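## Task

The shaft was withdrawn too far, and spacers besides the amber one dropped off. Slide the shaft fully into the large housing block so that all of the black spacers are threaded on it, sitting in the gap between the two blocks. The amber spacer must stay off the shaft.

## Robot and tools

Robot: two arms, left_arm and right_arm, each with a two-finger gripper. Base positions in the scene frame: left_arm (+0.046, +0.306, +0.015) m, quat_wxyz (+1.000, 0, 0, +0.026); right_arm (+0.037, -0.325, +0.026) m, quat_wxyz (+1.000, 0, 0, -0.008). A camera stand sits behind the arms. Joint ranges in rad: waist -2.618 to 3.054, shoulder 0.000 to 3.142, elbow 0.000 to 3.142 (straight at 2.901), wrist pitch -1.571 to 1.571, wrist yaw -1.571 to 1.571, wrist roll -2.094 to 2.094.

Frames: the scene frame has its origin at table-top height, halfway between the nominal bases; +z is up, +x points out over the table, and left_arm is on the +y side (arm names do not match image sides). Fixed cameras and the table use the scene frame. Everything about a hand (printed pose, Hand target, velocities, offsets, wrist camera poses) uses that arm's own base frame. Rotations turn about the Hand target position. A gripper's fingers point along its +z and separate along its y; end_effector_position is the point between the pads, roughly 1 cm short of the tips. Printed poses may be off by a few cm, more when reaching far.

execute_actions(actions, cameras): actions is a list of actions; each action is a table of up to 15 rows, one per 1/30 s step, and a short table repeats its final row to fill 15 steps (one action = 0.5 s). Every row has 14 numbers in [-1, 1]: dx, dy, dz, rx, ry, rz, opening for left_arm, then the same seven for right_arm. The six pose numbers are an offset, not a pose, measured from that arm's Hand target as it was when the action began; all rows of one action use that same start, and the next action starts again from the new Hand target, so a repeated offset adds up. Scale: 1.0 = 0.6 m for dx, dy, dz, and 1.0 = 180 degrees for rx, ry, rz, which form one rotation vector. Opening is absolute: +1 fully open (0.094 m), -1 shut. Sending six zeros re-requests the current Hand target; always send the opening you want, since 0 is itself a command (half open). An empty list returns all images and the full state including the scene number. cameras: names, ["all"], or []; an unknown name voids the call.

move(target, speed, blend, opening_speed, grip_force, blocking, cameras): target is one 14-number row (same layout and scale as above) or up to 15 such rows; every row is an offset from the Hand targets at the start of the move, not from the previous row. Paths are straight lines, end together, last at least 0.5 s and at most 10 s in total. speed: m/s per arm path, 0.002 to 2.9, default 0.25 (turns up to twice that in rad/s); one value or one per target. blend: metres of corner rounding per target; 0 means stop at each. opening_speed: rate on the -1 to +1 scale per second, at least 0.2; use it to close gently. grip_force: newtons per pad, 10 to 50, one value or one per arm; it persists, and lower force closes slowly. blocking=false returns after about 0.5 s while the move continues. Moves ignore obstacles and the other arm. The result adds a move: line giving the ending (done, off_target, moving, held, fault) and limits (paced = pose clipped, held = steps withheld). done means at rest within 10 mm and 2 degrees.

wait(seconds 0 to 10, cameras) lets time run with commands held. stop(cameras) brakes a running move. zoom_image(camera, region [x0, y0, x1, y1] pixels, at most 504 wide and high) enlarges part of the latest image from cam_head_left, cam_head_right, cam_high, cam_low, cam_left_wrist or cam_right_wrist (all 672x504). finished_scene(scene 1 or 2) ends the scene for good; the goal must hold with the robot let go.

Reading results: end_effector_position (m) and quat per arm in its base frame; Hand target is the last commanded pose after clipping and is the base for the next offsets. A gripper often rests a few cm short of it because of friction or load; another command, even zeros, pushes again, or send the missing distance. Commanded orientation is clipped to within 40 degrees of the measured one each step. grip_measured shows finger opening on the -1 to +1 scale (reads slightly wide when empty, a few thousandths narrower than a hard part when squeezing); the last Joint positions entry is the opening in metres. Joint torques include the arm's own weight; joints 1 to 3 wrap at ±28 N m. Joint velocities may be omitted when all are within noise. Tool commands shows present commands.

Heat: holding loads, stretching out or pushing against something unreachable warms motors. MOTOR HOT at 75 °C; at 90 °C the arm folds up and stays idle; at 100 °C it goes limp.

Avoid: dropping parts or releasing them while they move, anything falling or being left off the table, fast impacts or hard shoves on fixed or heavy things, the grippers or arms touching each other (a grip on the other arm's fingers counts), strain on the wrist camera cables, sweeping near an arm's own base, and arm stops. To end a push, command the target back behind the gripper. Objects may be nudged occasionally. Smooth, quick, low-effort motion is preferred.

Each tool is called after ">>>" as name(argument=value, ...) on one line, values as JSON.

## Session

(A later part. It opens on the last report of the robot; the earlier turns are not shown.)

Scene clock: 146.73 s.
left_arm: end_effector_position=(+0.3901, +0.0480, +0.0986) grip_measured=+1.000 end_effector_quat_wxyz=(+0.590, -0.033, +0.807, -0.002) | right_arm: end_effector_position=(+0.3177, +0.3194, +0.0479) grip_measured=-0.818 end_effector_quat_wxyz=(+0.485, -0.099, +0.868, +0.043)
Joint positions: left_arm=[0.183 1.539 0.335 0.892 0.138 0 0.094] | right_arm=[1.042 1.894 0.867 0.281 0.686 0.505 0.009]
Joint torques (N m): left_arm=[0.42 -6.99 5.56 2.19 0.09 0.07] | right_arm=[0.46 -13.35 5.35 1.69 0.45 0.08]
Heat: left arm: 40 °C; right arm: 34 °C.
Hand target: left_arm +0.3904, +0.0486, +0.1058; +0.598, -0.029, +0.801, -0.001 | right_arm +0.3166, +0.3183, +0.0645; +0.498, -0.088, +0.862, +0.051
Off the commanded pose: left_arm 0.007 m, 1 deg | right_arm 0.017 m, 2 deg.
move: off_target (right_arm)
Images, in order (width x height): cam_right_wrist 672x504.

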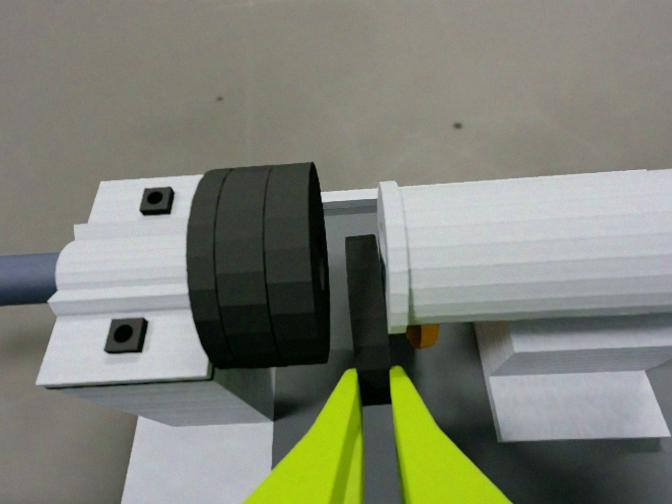

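>>> execute_actions(actions=[], cameras=["cam_right_wrist","cam_high"])

>>> zoom_image(camera="cam_high", region=[308, 240, 348, 280])

Scene clock: 152.67 s.
left_arm: end_effector_position=(+0.3901, +0.0480, +0.0986) grip_measured=+1.000 end_effector_quat_wxyz=(+0.590, -0.033, +0.807, -0.002) | right_arm: end_effector_position=(+0.3177, +0.3194, +0.0479) grip_measured=-0.818 end_effector_quat_wxyz=(+0.485, -0.099, +0.868, +0.043)
Joint positions: left_arm=[0.183 1.539 0.335 0.892 0.138 0 0.094] | right_arm=[1.042 1.894 0.867 0.281 0.686 0.506 0.009]
Joint velocities: within noise
Joint torques (N m): left_arm=[0.4 -7.01 5.57 2.18 0.09 0.05] | right_arm=[0.46 -13.37 5.35 1.68 0.45 0.07]
Motor temperatures (°C): left_arm=[25 27 31 40 24 23 27] | right_arm=[25 29 29 34 24 25 25]
Heat: left arm: 40 °C; right arm: 34 °C.
Hand target: left_arm +0.3904, +0.0486, +0.1058; +0.598, -0.029, +0.801, -0.001 | right_arm +0.3166, +0.3183, +0.0645; +0.498, -0.088, +0.862, +0.051
Tool commands: left_gripper/opening=+1.0 right_gripper/opening=-0.91
Off the commanded pose: left_arm 0.007 m, 1 deg | right_arm 0.017 m, 2 deg.
Images, in order (width x height): cam_high 672x504, cam_right_wrist 672x504.

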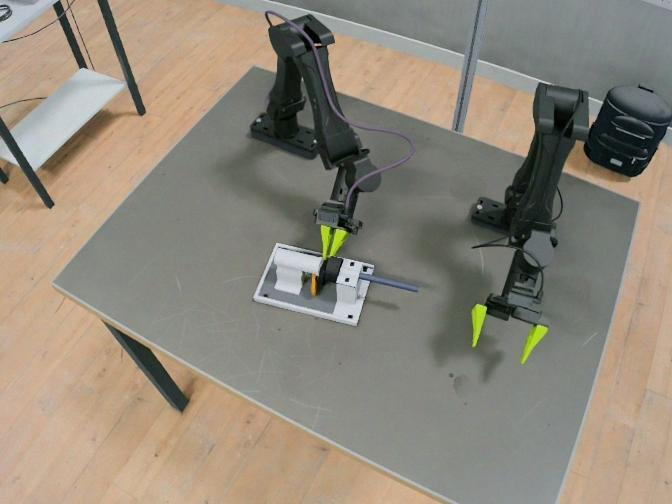

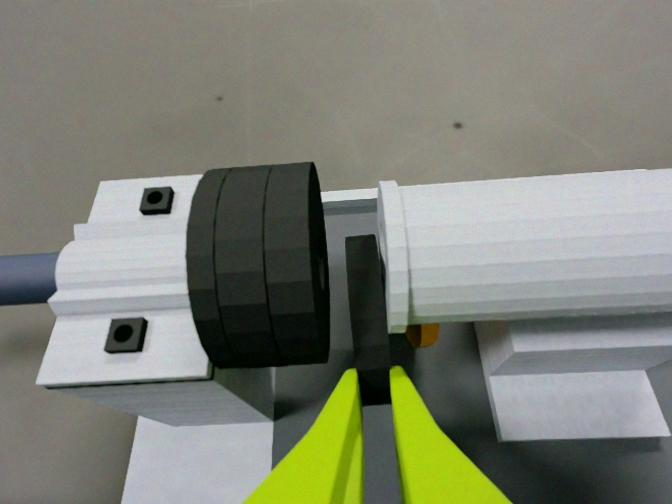

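Scaled by 12.600 from the camera's 672x504 image, which has a finer 960x720 frame.

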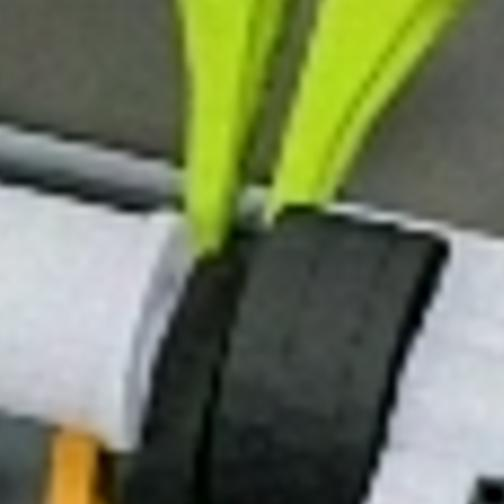

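>>> move(target=[0,0,0,0,0,0,1, -0.003,0.003,0.0133,0,0,0,-0.91], speed=0.05, cameras=["cam_right_wrist"])

>>> zoom_image(camera="cam_right_wrist", region=[220, 140, 480, 420])

Scene clock: 159.27 s.
left_arm: end_effector_position=(+0.3901, +0.0480, +0.0986) grip_measured=+1.000 end_effector_quat_wxyz=(+0.590, -0.033, +0.807, -0.002) | right_arm: end_effector_position=(+0.3131, +0.3181, +0.0509) grip_measured=-0.818 end_effector_quat_wxyz=(+0.480, -0.103, +0.870, +0.040)
Joint positions: left_arm=[0.183 1.539 0.335 0.892 0.138 0 0.094] | right_arm=[1.05 1.872 0.867 0.241 0.686 0.512 0.009]
Joint torques (N m): left_arm=[0.4 -7.01 5.56 2.19 0.09 0.06] | right_arm=[0.47 -13.14 6.52 1.67 0.51 0.07]
Heat: left arm: 41 °C; right arm: 33 °C.
Hand target: left_arm +0.3904, +0.0486, +0.1058; +0.598, -0.029, +0.801, -0.001 | right_arm +0.3147, +0.3201, +0.0725; +0.498, -0.088, +0.862, +0.051
Off the commanded pose: left_arm 0.007 m, 1 deg | right_arm 0.022 m, 3 deg.
move: off_target (right_arm)
Images, in order (width x height): cam_right_wrist 672x504.

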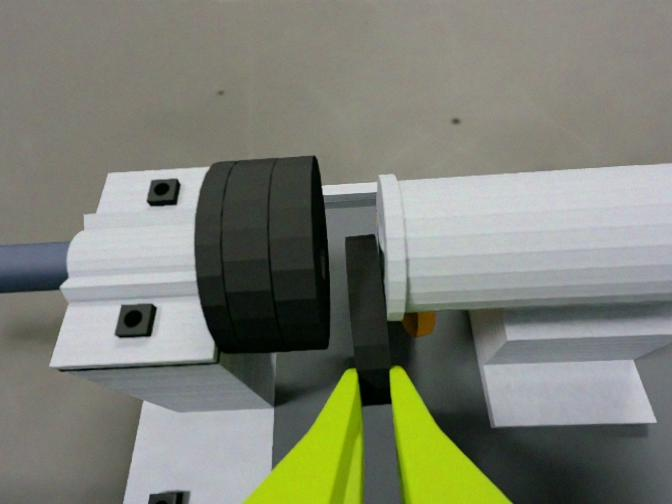

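Scaled by 1.800 from the camera's 672x504 image, which has a finer 960x720 frame.

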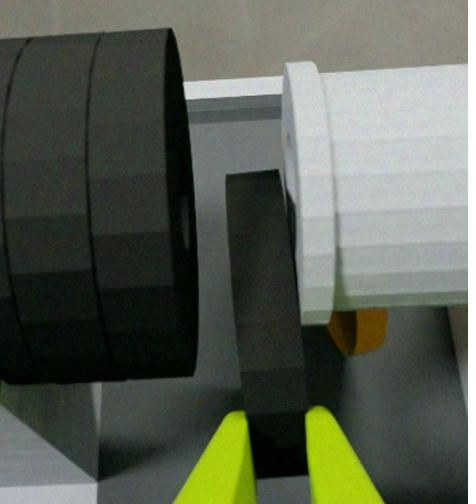

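>>> move(target=[0,0,0,0,0,0,1, 0.0035,0.006,0.0133,0,0,0,-0.91], speed=0.05, cameras=["cam_right_wrist"])

>>> zoom_image(camera="cam_right_wrist", region=[220, 140, 480, 420])

Scene clock: 161.50 s.
left_arm: end_effector_position=(+0.3901, +0.0480, +0.0986) grip_measured=+1.000 end_effector_quat_wxyz=(+0.590, -0.033, +0.807, -0.002) | right_arm: end_effector_position=(+0.3109, +0.3143, +0.0502) grip_measured=-0.818 end_effector_quat_wxyz=(+0.474, -0.108, +0.873, +0.032)
Joint positions: left_arm=[0.183 1.539 0.335 0.892 0.138 0 0.094] | right_arm=[1.05 1.861 0.867 0.205 0.686 0.512 0.009]
Joint torques (N m): left_arm=[0.4 -7.01 5.56 2.2 0.09 0.06] | right_arm=[0.46 -13.04 8.81 1.6 0.52 0.09]
Heat: left arm: 41 °C; right arm: 34 °C.
Hand target: left_arm +0.3904, +0.0486, +0.1058; +0.598, -0.029, +0.801, -0.001 | right_arm +0.3168, +0.3237, +0.0804; +0.497, -0.088, +0.862, +0.050
Off the commanded pose: left_arm 0.007 m, 1 deg | right_arm 0.032 m, 4 deg.
move: off_target (right_arm)
Images, in order (width x height): cam_right_wrist 672x504.

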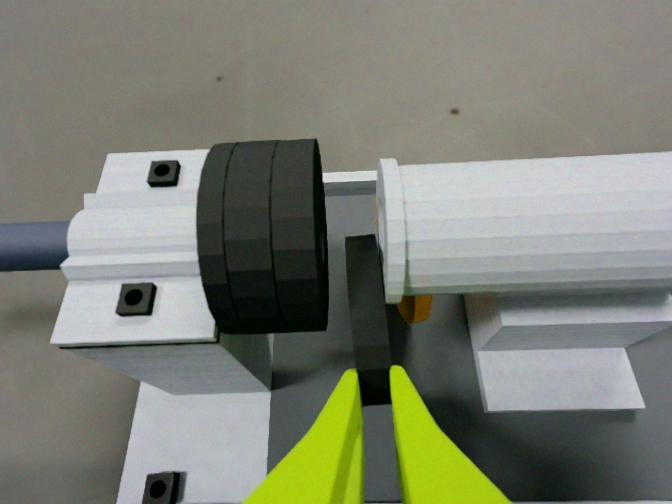

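Scaled by 1.800 from the camera's 672x504 image, which has a finer 960x720 frame.

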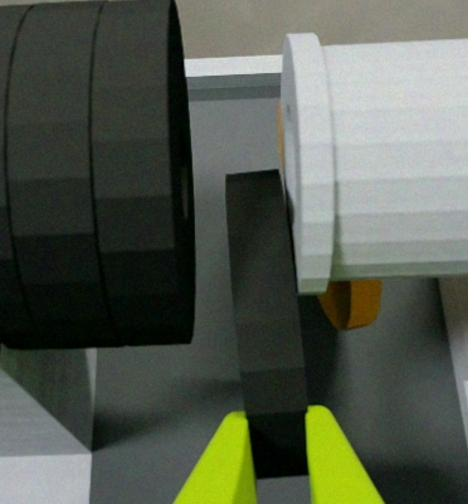

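>>> move(target=[0,0,0,0,0,0,1, 0,0,0.01,0,0,0,-0.91], speed=0.03, cameras=["cam_right_wrist"])

Scene clock: 163.13 s.
left_arm: end_effector_position=(+0.3901, +0.0480, +0.0986) grip_measured=+1.000 end_effector_quat_wxyz=(+0.590, -0.033, +0.807, -0.002) | right_arm: end_effector_position=(+0.3105, +0.3145, +0.0558) grip_measured=-0.818 end_effector_quat_wxyz=(+0.473, -0.108, +0.874, +0.031)
Joint positions: left_arm=[0.183 1.539 0.335 0.892 0.138 0 0.094] | right_arm=[1.051 1.845 0.877 0.175 0.686 0.513 0.009]
Joint torques (N m): left_arm=[0.4 -7.01 5.56 2.19 0.09 0.06] | right_arm=[0.38 -12.94 8.85 1.64 0.51 0.08]
Heat: left arm: 41 °C; right arm: 34 °C.
Hand target: left_arm +0.3904, +0.0486, +0.1058; +0.598, -0.029, +0.801, -0.001 | right_arm +0.3169, +0.3237, +0.0865; +0.498, -0.088, +0.861, +0.051
Off the commanded pose: left_arm 0.007 m, 1 deg | right_arm 0.033 m, 5 deg.
move: off_target (right_arm)
Images, in order (width x height): cam_right_wrist 672x504.

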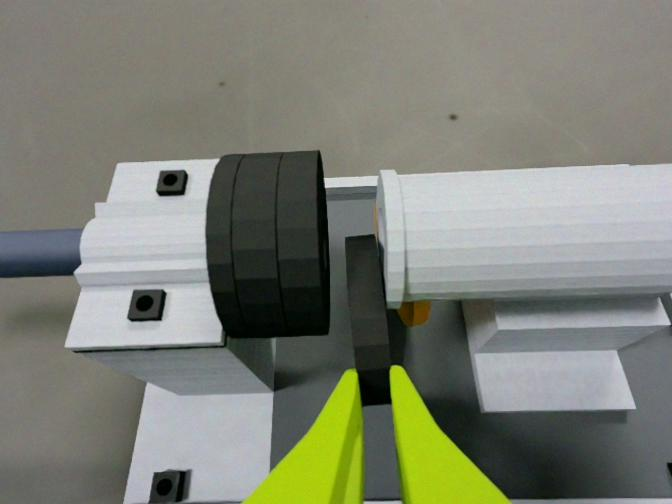

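>>> move(target=[0,0,0,0,0,0,1, 0.0,0.0,0.0133,0.0187,-0.0156,-0.005,-0.91], speed=0.03, cameras=["cam_right_wrist"])

>>> zoom_image(camera="cam_right_wrist", region=[220, 140, 480, 420])

Scene clock: 166.57 s.
left_arm: end_effector_position=(+0.3901, +0.0480, +0.0986) grip_measured=+1.000 end_effector_quat_wxyz=(+0.590, -0.033, +0.807, -0.002) | right_arm: end_effector_position=(+0.3155, +0.3218, +0.0717) grip_measured=-0.818 end_effector_quat_wxyz=(+0.500, -0.087, +0.860, +0.052)
Joint positions: left_arm=[0.183 1.539 0.335 0.892 0.138 0 0.094] | right_arm=[1.058 1.837 0.877 0.245 0.714 0.52 0.009]
Joint torques (N m): left_arm=[0.4 -7.02 5.56 2.2 0.09 0.05] | right_arm=[0.44 -13.08 5.89 2.05 0.49 0.07]
Heat: left arm: 41 °C; right arm: 34 °C.
Hand target: left_arm +0.3904, +0.0486, +0.1058; +0.598, -0.029, +0.801, -0.001 | right_arm +0.3168, +0.3237, +0.0945; +0.521, -0.068, +0.848, +0.070
Off the commanded pose: left_arm 0.007 m, 1 deg | right_arm 0.023 m, 4 deg.
move: off_target (right_arm)
Images, in order (width x height): cam_right_wrist 672x504.

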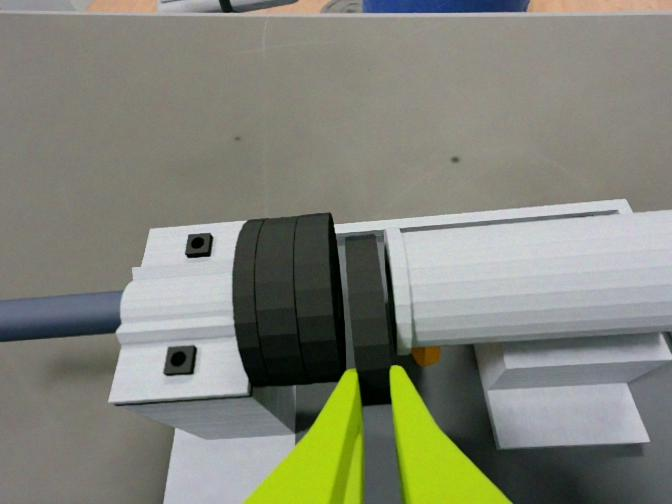

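Scaled by 1.800 from the camera's 672x504 image, which has a finer 960x720 frame.

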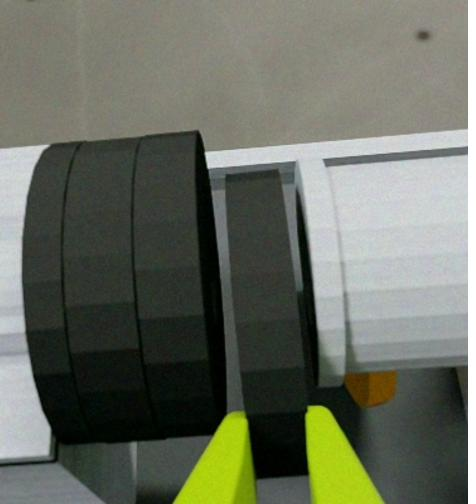

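>>> move(target=[0,0,0,0,0,0,1, 0.007,-0.0005,0.0033,0.0,0,0,-0.91], speed=0.03, cameras=["cam_right_wrist"])

>>> zoom_image(camera="cam_right_wrist", region=[220, 140, 480, 420])

Scene clock: 170.07 s.
left_arm: end_effector_position=(+0.3901, +0.0480, +0.0986) grip_measured=+1.000 end_effector_quat_wxyz=(+0.590, -0.033, +0.807, -0.002) | right_arm: end_effector_position=(+0.3155, +0.3219, +0.0718) grip_measured=-0.818 end_effector_quat_wxyz=(+0.500, -0.087, +0.860, +0.052)
Joint positions: left_arm=[0.183 1.539 0.335 0.892 0.138 0 0.094] | right_arm=[1.058 1.837 0.877 0.246 0.714 0.52 0.009]
Joint torques (N m): left_arm=[0.4 -7.02 5.55 2.19 0.09 0.06] | right_arm=[-0.39 -13.07 6.49 2.03 0.42 -0.04]
Heat: left arm: 41 °C; right arm: 34 °C.
Hand target: left_arm +0.3904, +0.0486, +0.1058; +0.598, -0.029, +0.801, -0.001 | right_arm +0.3210, +0.3235, +0.0965; +0.521, -0.068, +0.848, +0.070
Off the commanded pose: left_arm 0.007 m, 1 deg | right_arm 0.025 m, 4 deg.
move: off_target (right_arm)
Images, in order (width x height): cam_right_wrist 672x504.

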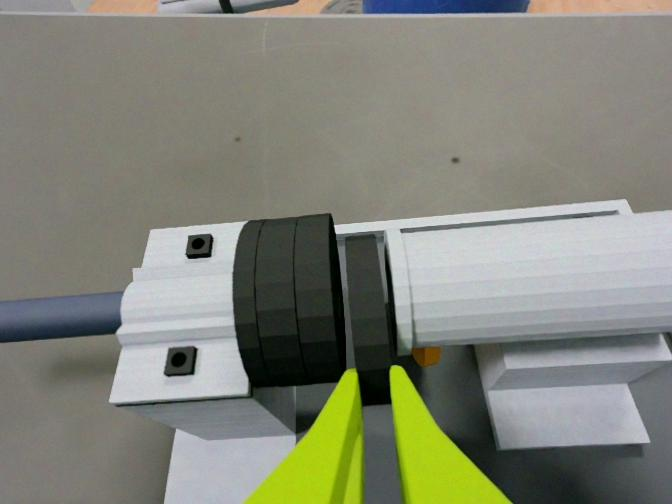

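Scaled by 1.800 from the camera's 672x504 image, which has a finer 960x720 frame.

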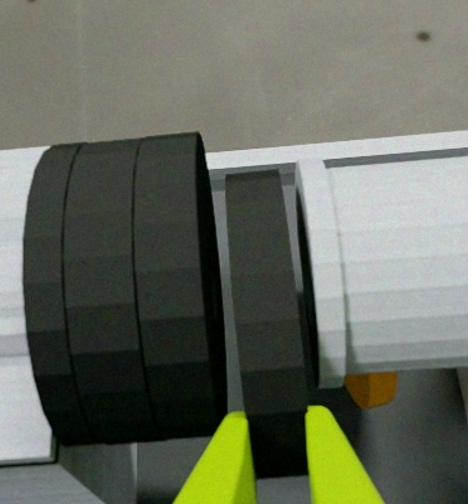

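>>> move(target=[0,0,0,0,0,0,1, 0.0068,0.0,0.0,0.0,0,0,-0.91], speed=0.03, cameras=["cam_right_wrist"])

>>> zoom_image(camera="cam_right_wrist", region=[220, 140, 480, 420])

Scene clock: 171.27 s.
left_arm: end_effector_position=(+0.3901, +0.0480, +0.0986) grip_measured=+1.000 end_effector_quat_wxyz=(+0.590, -0.033, +0.807, -0.002) | right_arm: end_effector_position=(+0.3181, +0.3200, +0.0723) grip_measured=-0.818 end_effector_quat_wxyz=(+0.501, -0.086, +0.860, +0.050)
Joint positions: left_arm=[0.183 1.539 0.335 0.892 0.138 0 0.094] | right_arm=[1.051 1.837 0.877 0.249 0.714 0.512 0.009]
Joint torques (N m): left_arm=[0.4 -7.01 5.56 2.19 0.09 0.06] | right_arm=[-0.65 -12.55 6.98 2.04 0.32 -0.04]
Heat: left arm: 41 °C; right arm: 34 °C.
Hand target: left_arm +0.3904, +0.0486, +0.1058; +0.598, -0.029, +0.801, -0.001 | right_arm +0.3251, +0.3234, +0.0965; +0.521, -0.067, +0.848, +0.070
Off the commanded pose: left_arm 0.007 m, 1 deg | right_arm 0.025 m, 4 deg.
move: off_target (right_arm)
Images, in order (width x height): cam_right_wrist 672x504.

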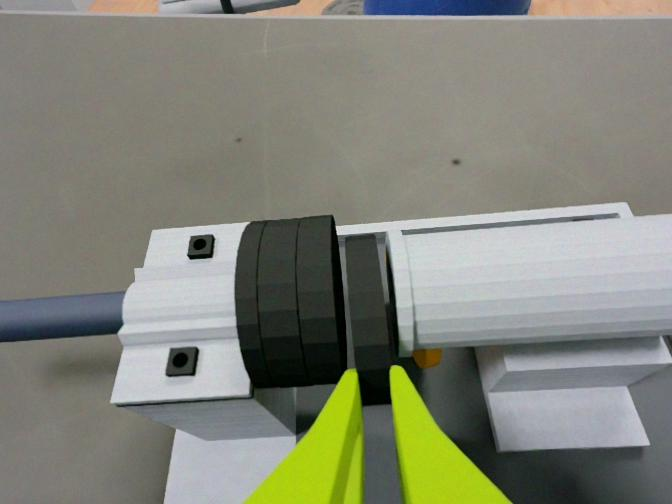

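Scaled by 1.800 from the camera's 672x504 image, which has a finer 960x720 frame.

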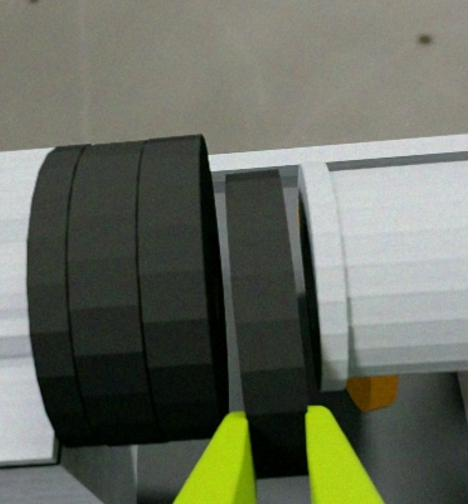

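>>> move(target=[0,0,0,0,0,0,1, 0.001,-0.0045,0.0,0.0,0,0,-0.91], speed=0.03, cameras=["cam_right_wrist"])

>>> zoom_image(camera="cam_right_wrist", region=[220, 140, 480, 420])

Scene clock: 180.47 s.
left_arm: end_effector_position=(+0.3901, +0.0480, +0.0986) grip_measured=+1.000 end_effector_quat_wxyz=(+0.590, -0.033, +0.807, -0.002) | right_arm: end_effector_position=(+0.3204, +0.3187, +0.0732) grip_measured=-0.818 end_effector_quat_wxyz=(+0.503, -0.085, +0.859, +0.049)
Joint positions: left_arm=[0.183 1.539 0.335 0.892 0.138 0 0.094] | right_arm=[1.045 1.837 0.877 0.255 0.714 0.507 0.009]
Joint torques (N m): left_arm=[0.4 -7.02 5.56 2.19 0.08 0.06] | right_arm=[-0.64 -13.11 6.32 2.06 0.28 -0.05]
Heat: left arm: 41 °C; right arm: 35 °C.
Hand target: left_arm +0.3904, +0.0486, +0.1058; +0.598, -0.029, +0.801, -0.001 | right_arm +0.3258, +0.3207, +0.0965; +0.521, -0.067, +0.848, +0.070
Off the commanded pose: left_arm 0.007 m, 1 deg | right_arm 0.024 m, 4 deg.
move: off_target (right_arm)
Images, in order (width x height): cam_right_wrist 672x504.

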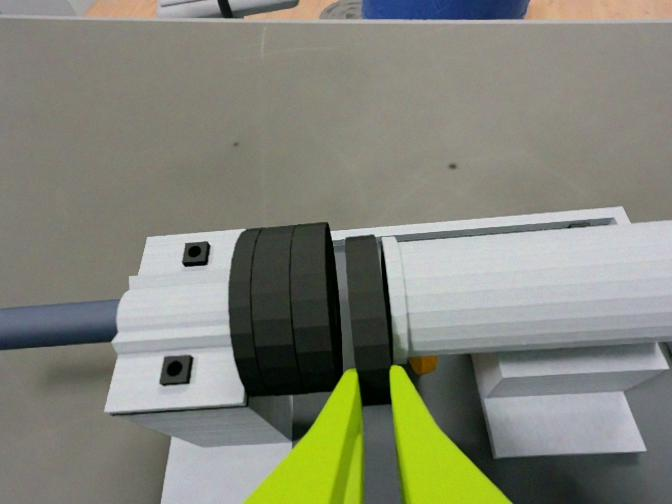

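Scaled by 1.800 from the camera's 672x504 image, which has a finer 960x720 frame.

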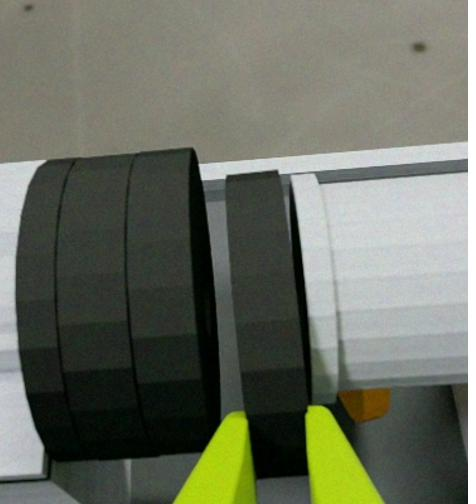

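>>> move(target=[0,0,0,0,0,0,1, 0.0065,0.0015,0.005,0.0,0,0,-0.91], speed=0.03, cameras=["cam_right_wrist"])

>>> zoom_image(camera="cam_right_wrist", region=[220, 140, 480, 420])

Scene clock: 182.43 s.
left_arm: end_effector_position=(+0.3901, +0.0480, +0.0986) grip_measured=+1.000 end_effector_quat_wxyz=(+0.590, -0.033, +0.807, -0.002) | right_arm: end_effector_position=(+0.3220, +0.3178, +0.0727) grip_measured=-0.818 end_effector_quat_wxyz=(+0.501, -0.086, +0.860, +0.048)
Joint positions: left_arm=[0.183 1.539 0.335 0.892 0.138 0 0.094] | right_arm=[1.038 1.837 0.877 0.255 0.707 0.5 0.009]
Joint torques (N m): left_arm=[0.4 -7.01 5.55 2.19 0.09 0.06] | right_arm=[-0.77 -13.08 7.43 1.96 0.3 -0.04]
Heat: left arm: 41 °C; right arm: 35 °C.
Hand target: left_arm +0.3904, +0.0486, +0.1058; +0.598, -0.029, +0.801, -0.001 | right_arm +0.3296, +0.3216, +0.0995; +0.521, -0.067, +0.848, +0.070
Off the commanded pose: left_arm 0.007 m, 1 deg | right_arm 0.028 m, 4 deg.
move: off_target (right_arm)
Images, in order (width x height): cam_right_wrist 672x504.

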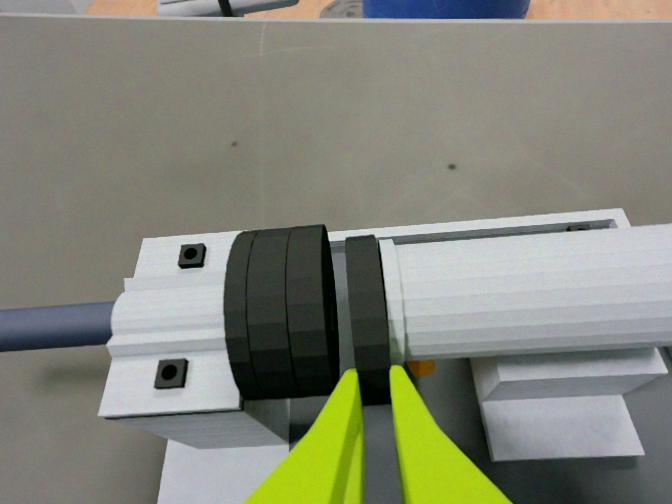

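Scaled by 1.800 from the camera's 672x504 image, which has a finer 960x720 frame.

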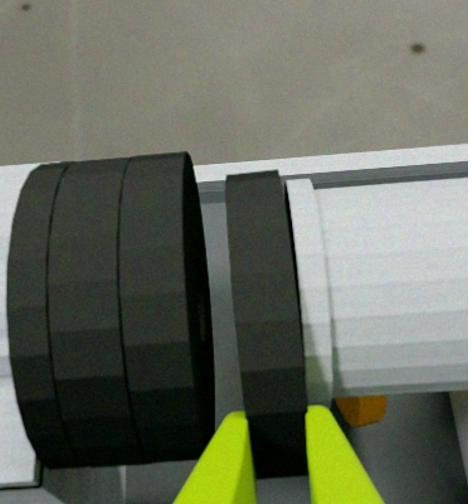

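>>> move(target=[0,0,0,0,0,0,1, 0.0035,0.006,0.0045,0.0,0,0,-0.91], speed=0.03, cameras=["cam_right_wrist"])

>>> zoom_image(camera="cam_right_wrist", region=[220, 140, 480, 420])

Scene clock: 184.13 s.
left_arm: end_effector_position=(+0.3901, +0.0480, +0.0986) grip_measured=+1.000 end_effector_quat_wxyz=(+0.590, -0.033, +0.807, -0.002) | right_arm: end_effector_position=(+0.3219, +0.3178, +0.0726) grip_measured=-0.818 end_effector_quat_wxyz=(+0.501, -0.087, +0.860, +0.048)
Joint positions: left_arm=[0.183 1.539 0.335 0.892 0.138 0 0.094] | right_arm=[1.038 1.837 0.877 0.255 0.706 0.5 0.009]
Joint torques (N m): left_arm=[0.39 -7.01 5.55 2.19 0.09 0.06] | right_arm=[-0.75 -12.62 9.1 1.79 0.29 -0.05]
Heat: left arm: 41 °C; right arm: 35 °C.
Hand target: left_arm +0.3904, +0.0486, +0.1058; +0.598, -0.029, +0.801, -0.001 | right_arm +0.3317, +0.3253, +0.1022; +0.521, -0.068, +0.848, +0.070
Off the commanded pose: left_arm 0.007 m, 1 deg | right_arm 0.032 m, 4 deg.
move: off_target (right_arm)
Images, in order (width x height): cam_right_wrist 672x504.

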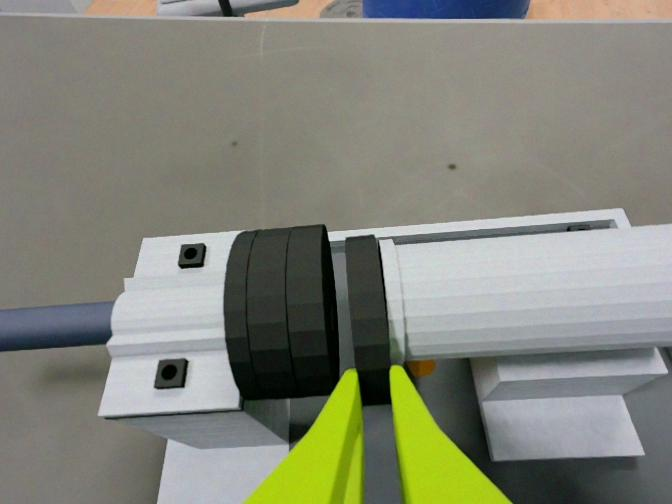

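Scaled by 1.800 from the camera's 672x504 image, which has a finer 960x720 frame.

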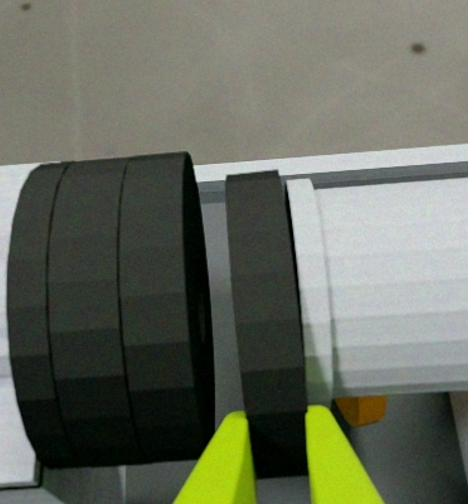

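>>> move(target=[0,0,0,0,0,0,1, 0.0017,0.0029,0.002,0.0,0,0,-0.91], speed=0.03, cameras=["cam_right_wrist"])

>>> zoom_image(camera="cam_right_wrist", region=[220, 140, 480, 420])

Scene clock: 185.23 s.
left_arm: end_effector_position=(+0.3901, +0.0480, +0.0986) grip_measured=+1.000 end_effector_quat_wxyz=(+0.590, -0.033, +0.807, -0.002) | right_arm: end_effector_position=(+0.3235, +0.3205, +0.0762) grip_measured=-0.818 end_effector_quat_wxyz=(+0.503, -0.085, +0.858, +0.051)
Joint positions: left_arm=[0.183 1.539 0.335 0.892 0.138 0 0.094] | right_arm=[1.038 1.837 0.89 0.251 0.706 0.5 0.009]
Joint torques (N m): left_arm=[0.4 -6.99 5.56 2.19 0.09 0.06] | right_arm=[-0.75 -12.26 9.09 1.76 0.28 -0.04]
Heat: left arm: 41 °C; right arm: 35 °C.
Hand target: left_arm +0.3904, +0.0486, +0.1058; +0.598, -0.029, +0.801, -0.001 | right_arm +0.3327, +0.3270, +0.1033; +0.521, -0.068, +0.848, +0.070
Off the commanded pose: left_arm 0.007 m, 1 deg | right_arm 0.029 m, 4 deg.
move: off_target (right_arm)
Images, in order (width x height): cam_right_wrist 672x504.

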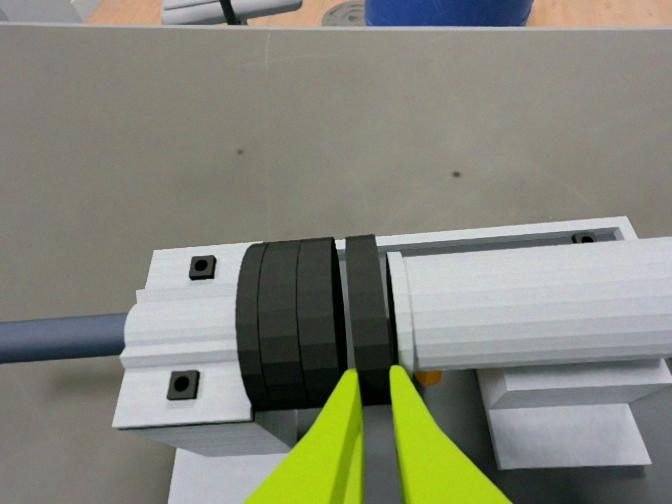

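Scaled by 1.800 from the camera's 672x504 image, which has a finer 960x720 frame.

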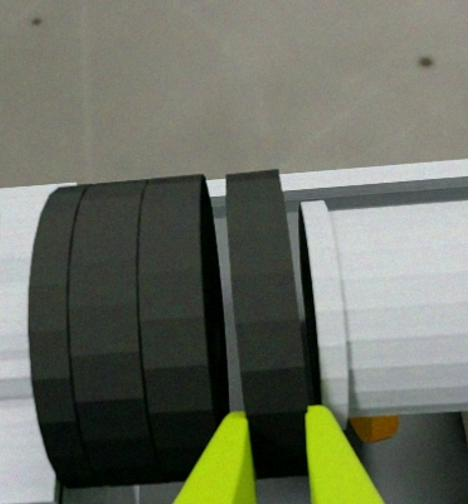

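>>> zoom_image(camera="cam_right_wrist", region=[310, 220, 420, 320])

>>> zoom_image(camera="cam_right_wrist", region=[310, 320, 420, 420])

Scaled by 4.582 from the camera's 672x504 image, which has a finer 960x720 frame.

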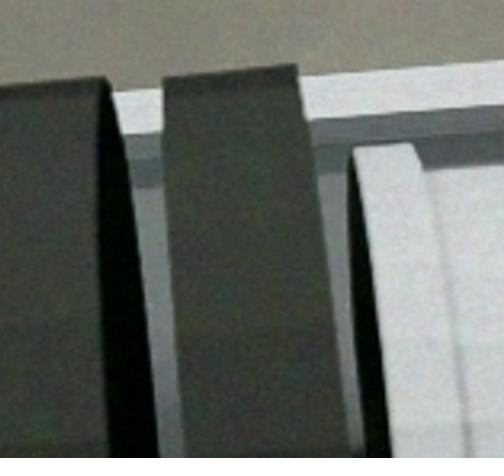

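Scaled by 4.582 from the camera's 672x504 image, which has a finer 960x720 frame.

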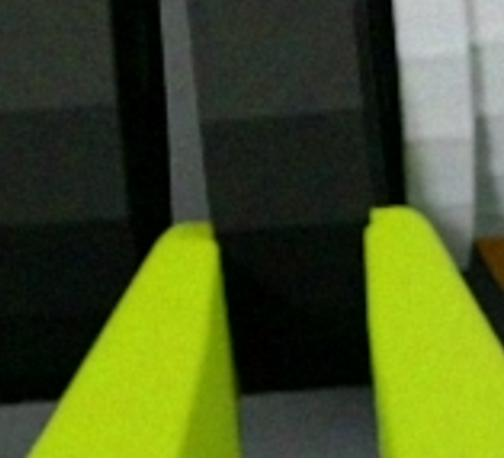

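>>> move(target=[0,0,0,0,0,0,1, 0.0032,-0.0019,0.0,0.0,0,0,-0.91], speed=0.02, cameras=["cam_right_wrist"])

>>> zoom_image(camera="cam_right_wrist", region=[310, 220, 420, 320])

>>> zoom_image(camera="cam_right_wrist", region=[310, 320, 420, 420])

Scene clock: 189.83 s.
left_arm: end_effector_position=(+0.3901, +0.0480, +0.0986) grip_measured=+1.000 end_effector_quat_wxyz=(+0.590, -0.033, +0.807, -0.002) | right_arm: end_effector_position=(+0.3254, +0.3186, +0.0759) grip_measured=-0.818 end_effector_quat_wxyz=(+0.503, -0.085, +0.859, +0.049)
Joint positions: left_arm=[0.183 1.539 0.335 0.892 0.138 0 0.094] | right_arm=[1.032 1.837 0.89 0.25 0.704 0.495 0.009]
Joint torques (N m): left_arm=[0.43 -7.01 5.56 2.19 0.09 0.06] | right_arm=[-0.72 -12.29 8.99 1.81 0.26 -0.04]
Heat: left arm: 41 °C; right arm: 35 °C.
Hand target: left_arm +0.3904, +0.0486, +0.1058; +0.598, -0.029, +0.801, -0.001 | right_arm +0.3347, +0.3257, +0.1033; +0.521, -0.067, +0.848, +0.070
Off the commanded pose: left_arm 0.007 m, 1 deg | right_arm 0.030 m, 4 deg.
move: off_target (right_arm)
Images, in order (width x height): cam_right_wrist 672x504.

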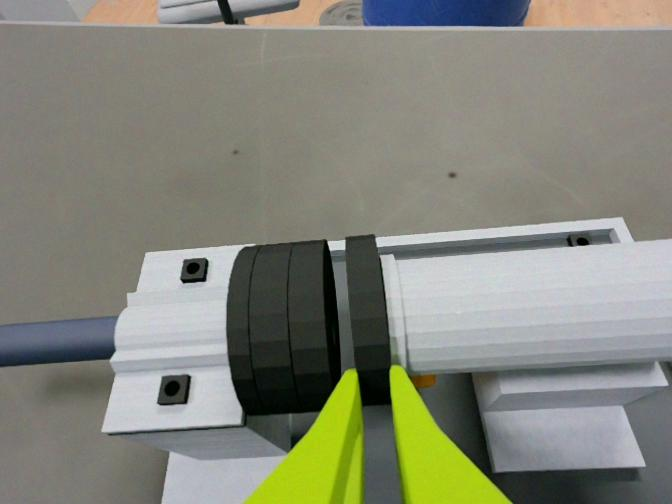

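Scaled by 4.582 from the camera's 672x504 image, which has a finer 960x720 frame.

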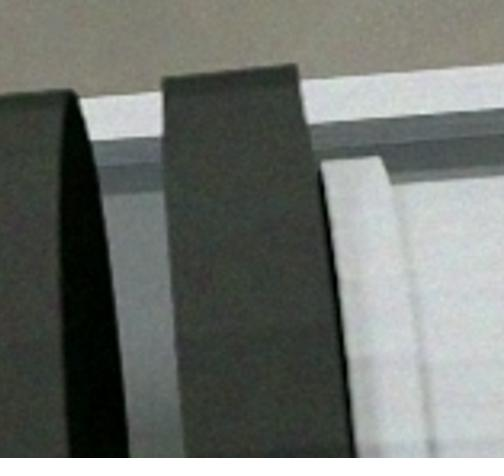

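Scaled by 4.582 from the camera's 672x504 image, which has a finer 960x720 frame.

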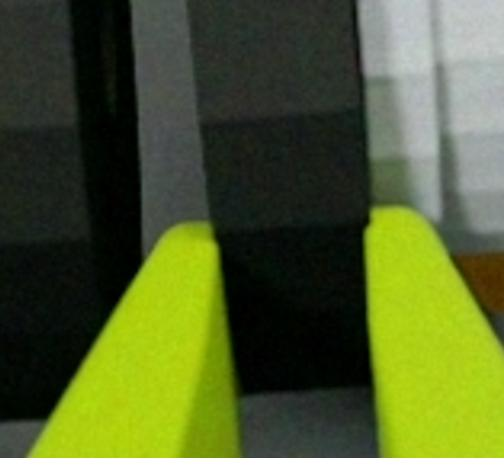

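>>> move(target=[0,0,0,0,0,0,1, 0,0,0,-0.0055,-0.0009,0.0022,-0.91], speed=0.02, cameras=["cam_right_wrist"])

>>> zoom_image(camera="cam_right_wrist", region=[310, 220, 420, 320])

>>> zoom_image(camera="cam_right_wrist", region=[310, 320, 420, 420])

Scene clock: 193.77 s.
left_arm: end_effector_position=(+0.3901, +0.0480, +0.0986) grip_measured=+1.000 end_effector_quat_wxyz=(+0.590, -0.033, +0.807, -0.002) | right_arm: end_effector_position=(+0.3254, +0.3187, +0.0758) grip_measured=-0.818 end_effector_quat_wxyz=(+0.503, -0.092, +0.858, +0.045)
Joint positions: left_arm=[0.183 1.539 0.335 0.892 0.138 0 0.094] | right_arm=[1.032 1.837 0.89 0.25 0.703 0.478 0.009]
Joint torques (N m): left_arm=[0.42 -6.99 5.56 2.19 0.08 0.06] | right_arm=[-0.69 -12.23 9.16 1.78 0.28 -0.05]
Heat: left arm: 41 °C; right arm: 35 °C.
Hand target: left_arm +0.3904, +0.0486, +0.1058; +0.598, -0.029, +0.801, -0.001 | right_arm +0.3346, +0.3258, +0.1033; +0.522, -0.075, +0.847, +0.064
Off the commanded pose: left_arm 0.007 m, 1 deg | right_arm 0.030 m, 4 deg.
move: off_target (right_arm)
Images, in order (width x height): cam_right_wrist 672x504.

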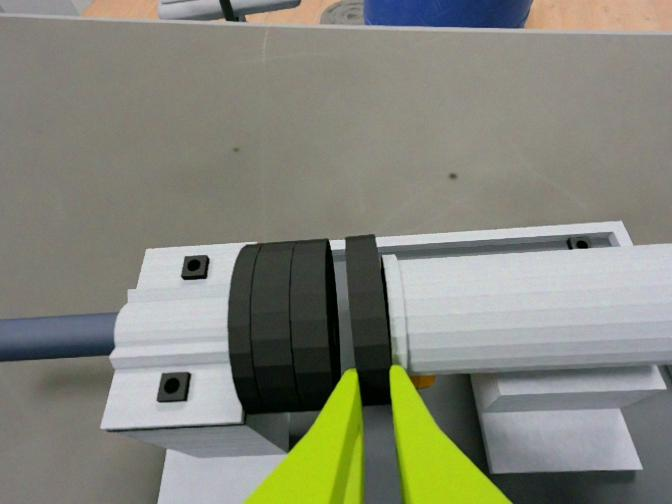

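Scaled by 4.582 from the camera's 672x504 image, which has a finer 960x720 frame.

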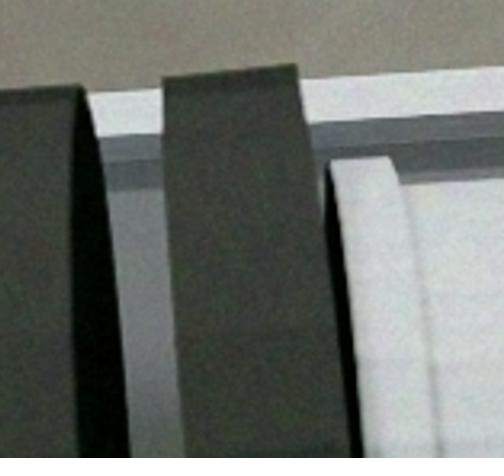

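Scaled by 4.582 from the camera's 672x504 image, which has a finer 960x720 frame.

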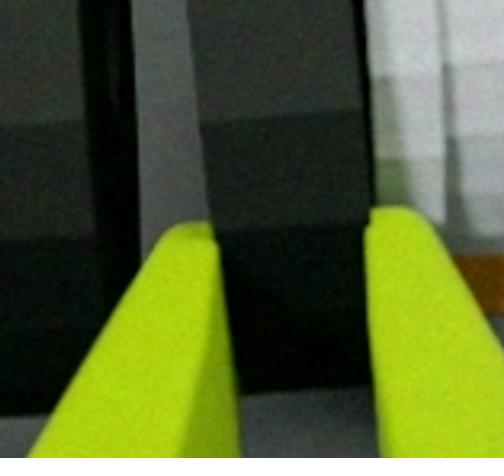

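>>> move(target=[-0.2107,-0.2027,0.0537,0.0410,0.0327,-0.4427,-0.3, 0,0,0,0,0,0,-0.91], speed=0.3, cameras=["all"])

Scene clock: 199.77 s.
left_arm: end_effector_position=(+0.2600, -0.0725, +0.1340) grip_measured=-0.297 end_effector_quat_wxyz=(+0.417, +0.525, +0.664, -0.331) | right_arm: end_effector_position=(+0.3254, +0.3187, +0.0758) grip_measured=-0.818 end_effector_quat_wxyz=(+0.503, -0.093, +0.858, +0.045)
Joint positions: left_arm=[0.364 1.598 0.938 -1.18 1.106 1.868 0.033] | right_arm=[1.032 1.837 0.89 0.25 0.703 0.478 0.009]
Joint torques (N m): left_arm=[-0.44 -4.96 7.92 -0.01 0.5 0.09] | right_arm=[-0.68 -12.22 9.17 1.79 0.29 -0.05]
Heat: left arm: 41 °C; right arm: 35 °C.
Hand target: left_arm +0.2640, -0.0730, +0.1381; +0.421, +0.525, +0.659, -0.335 | right_arm +0.3346, +0.3258, +0.1033; +0.522, -0.075, +0.847, +0.064
Off the commanded pose: left_arm 0.006 m, 1 deg | right_arm 0.030 m, 4 deg.
move: off_target (right_arm)

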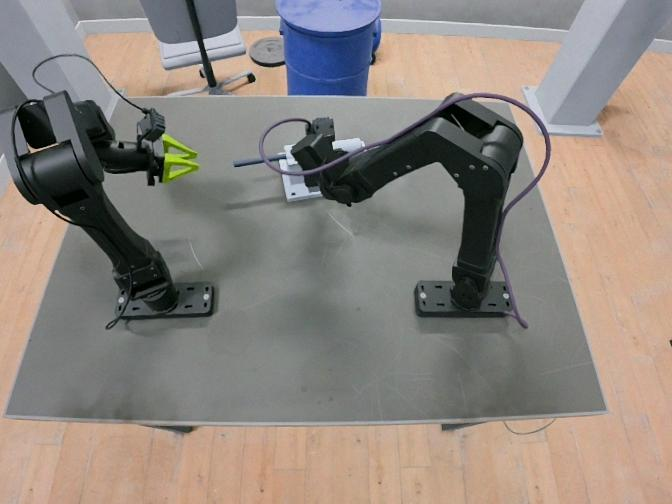

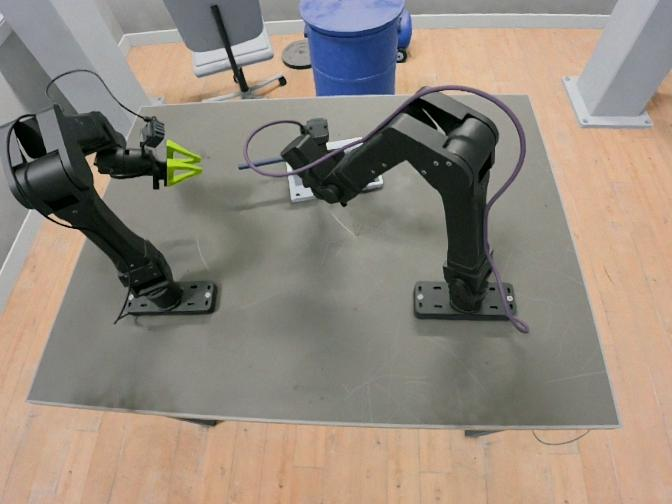

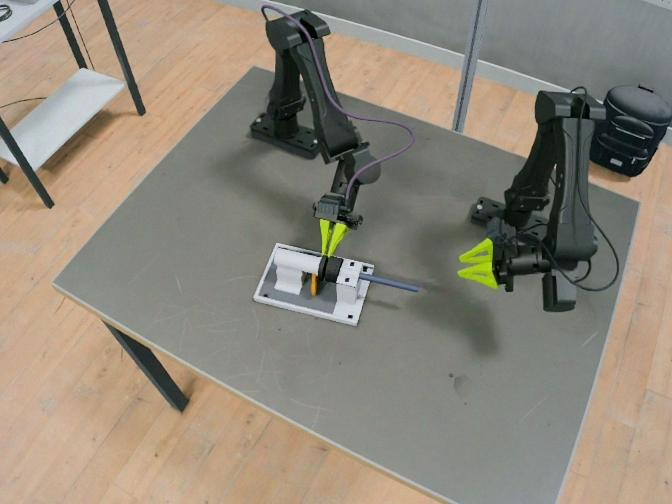

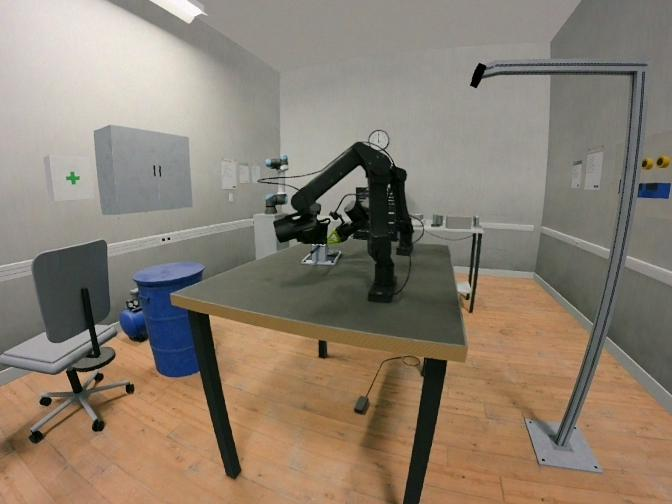

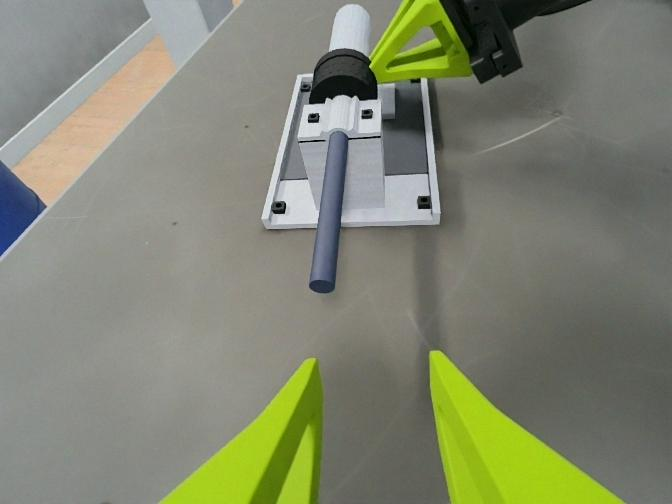

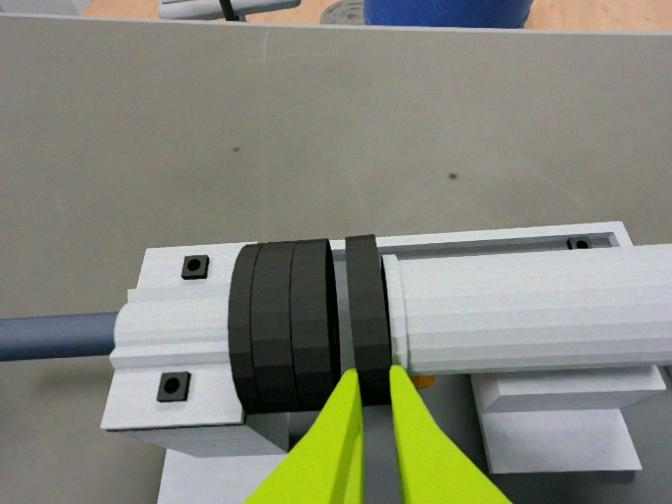

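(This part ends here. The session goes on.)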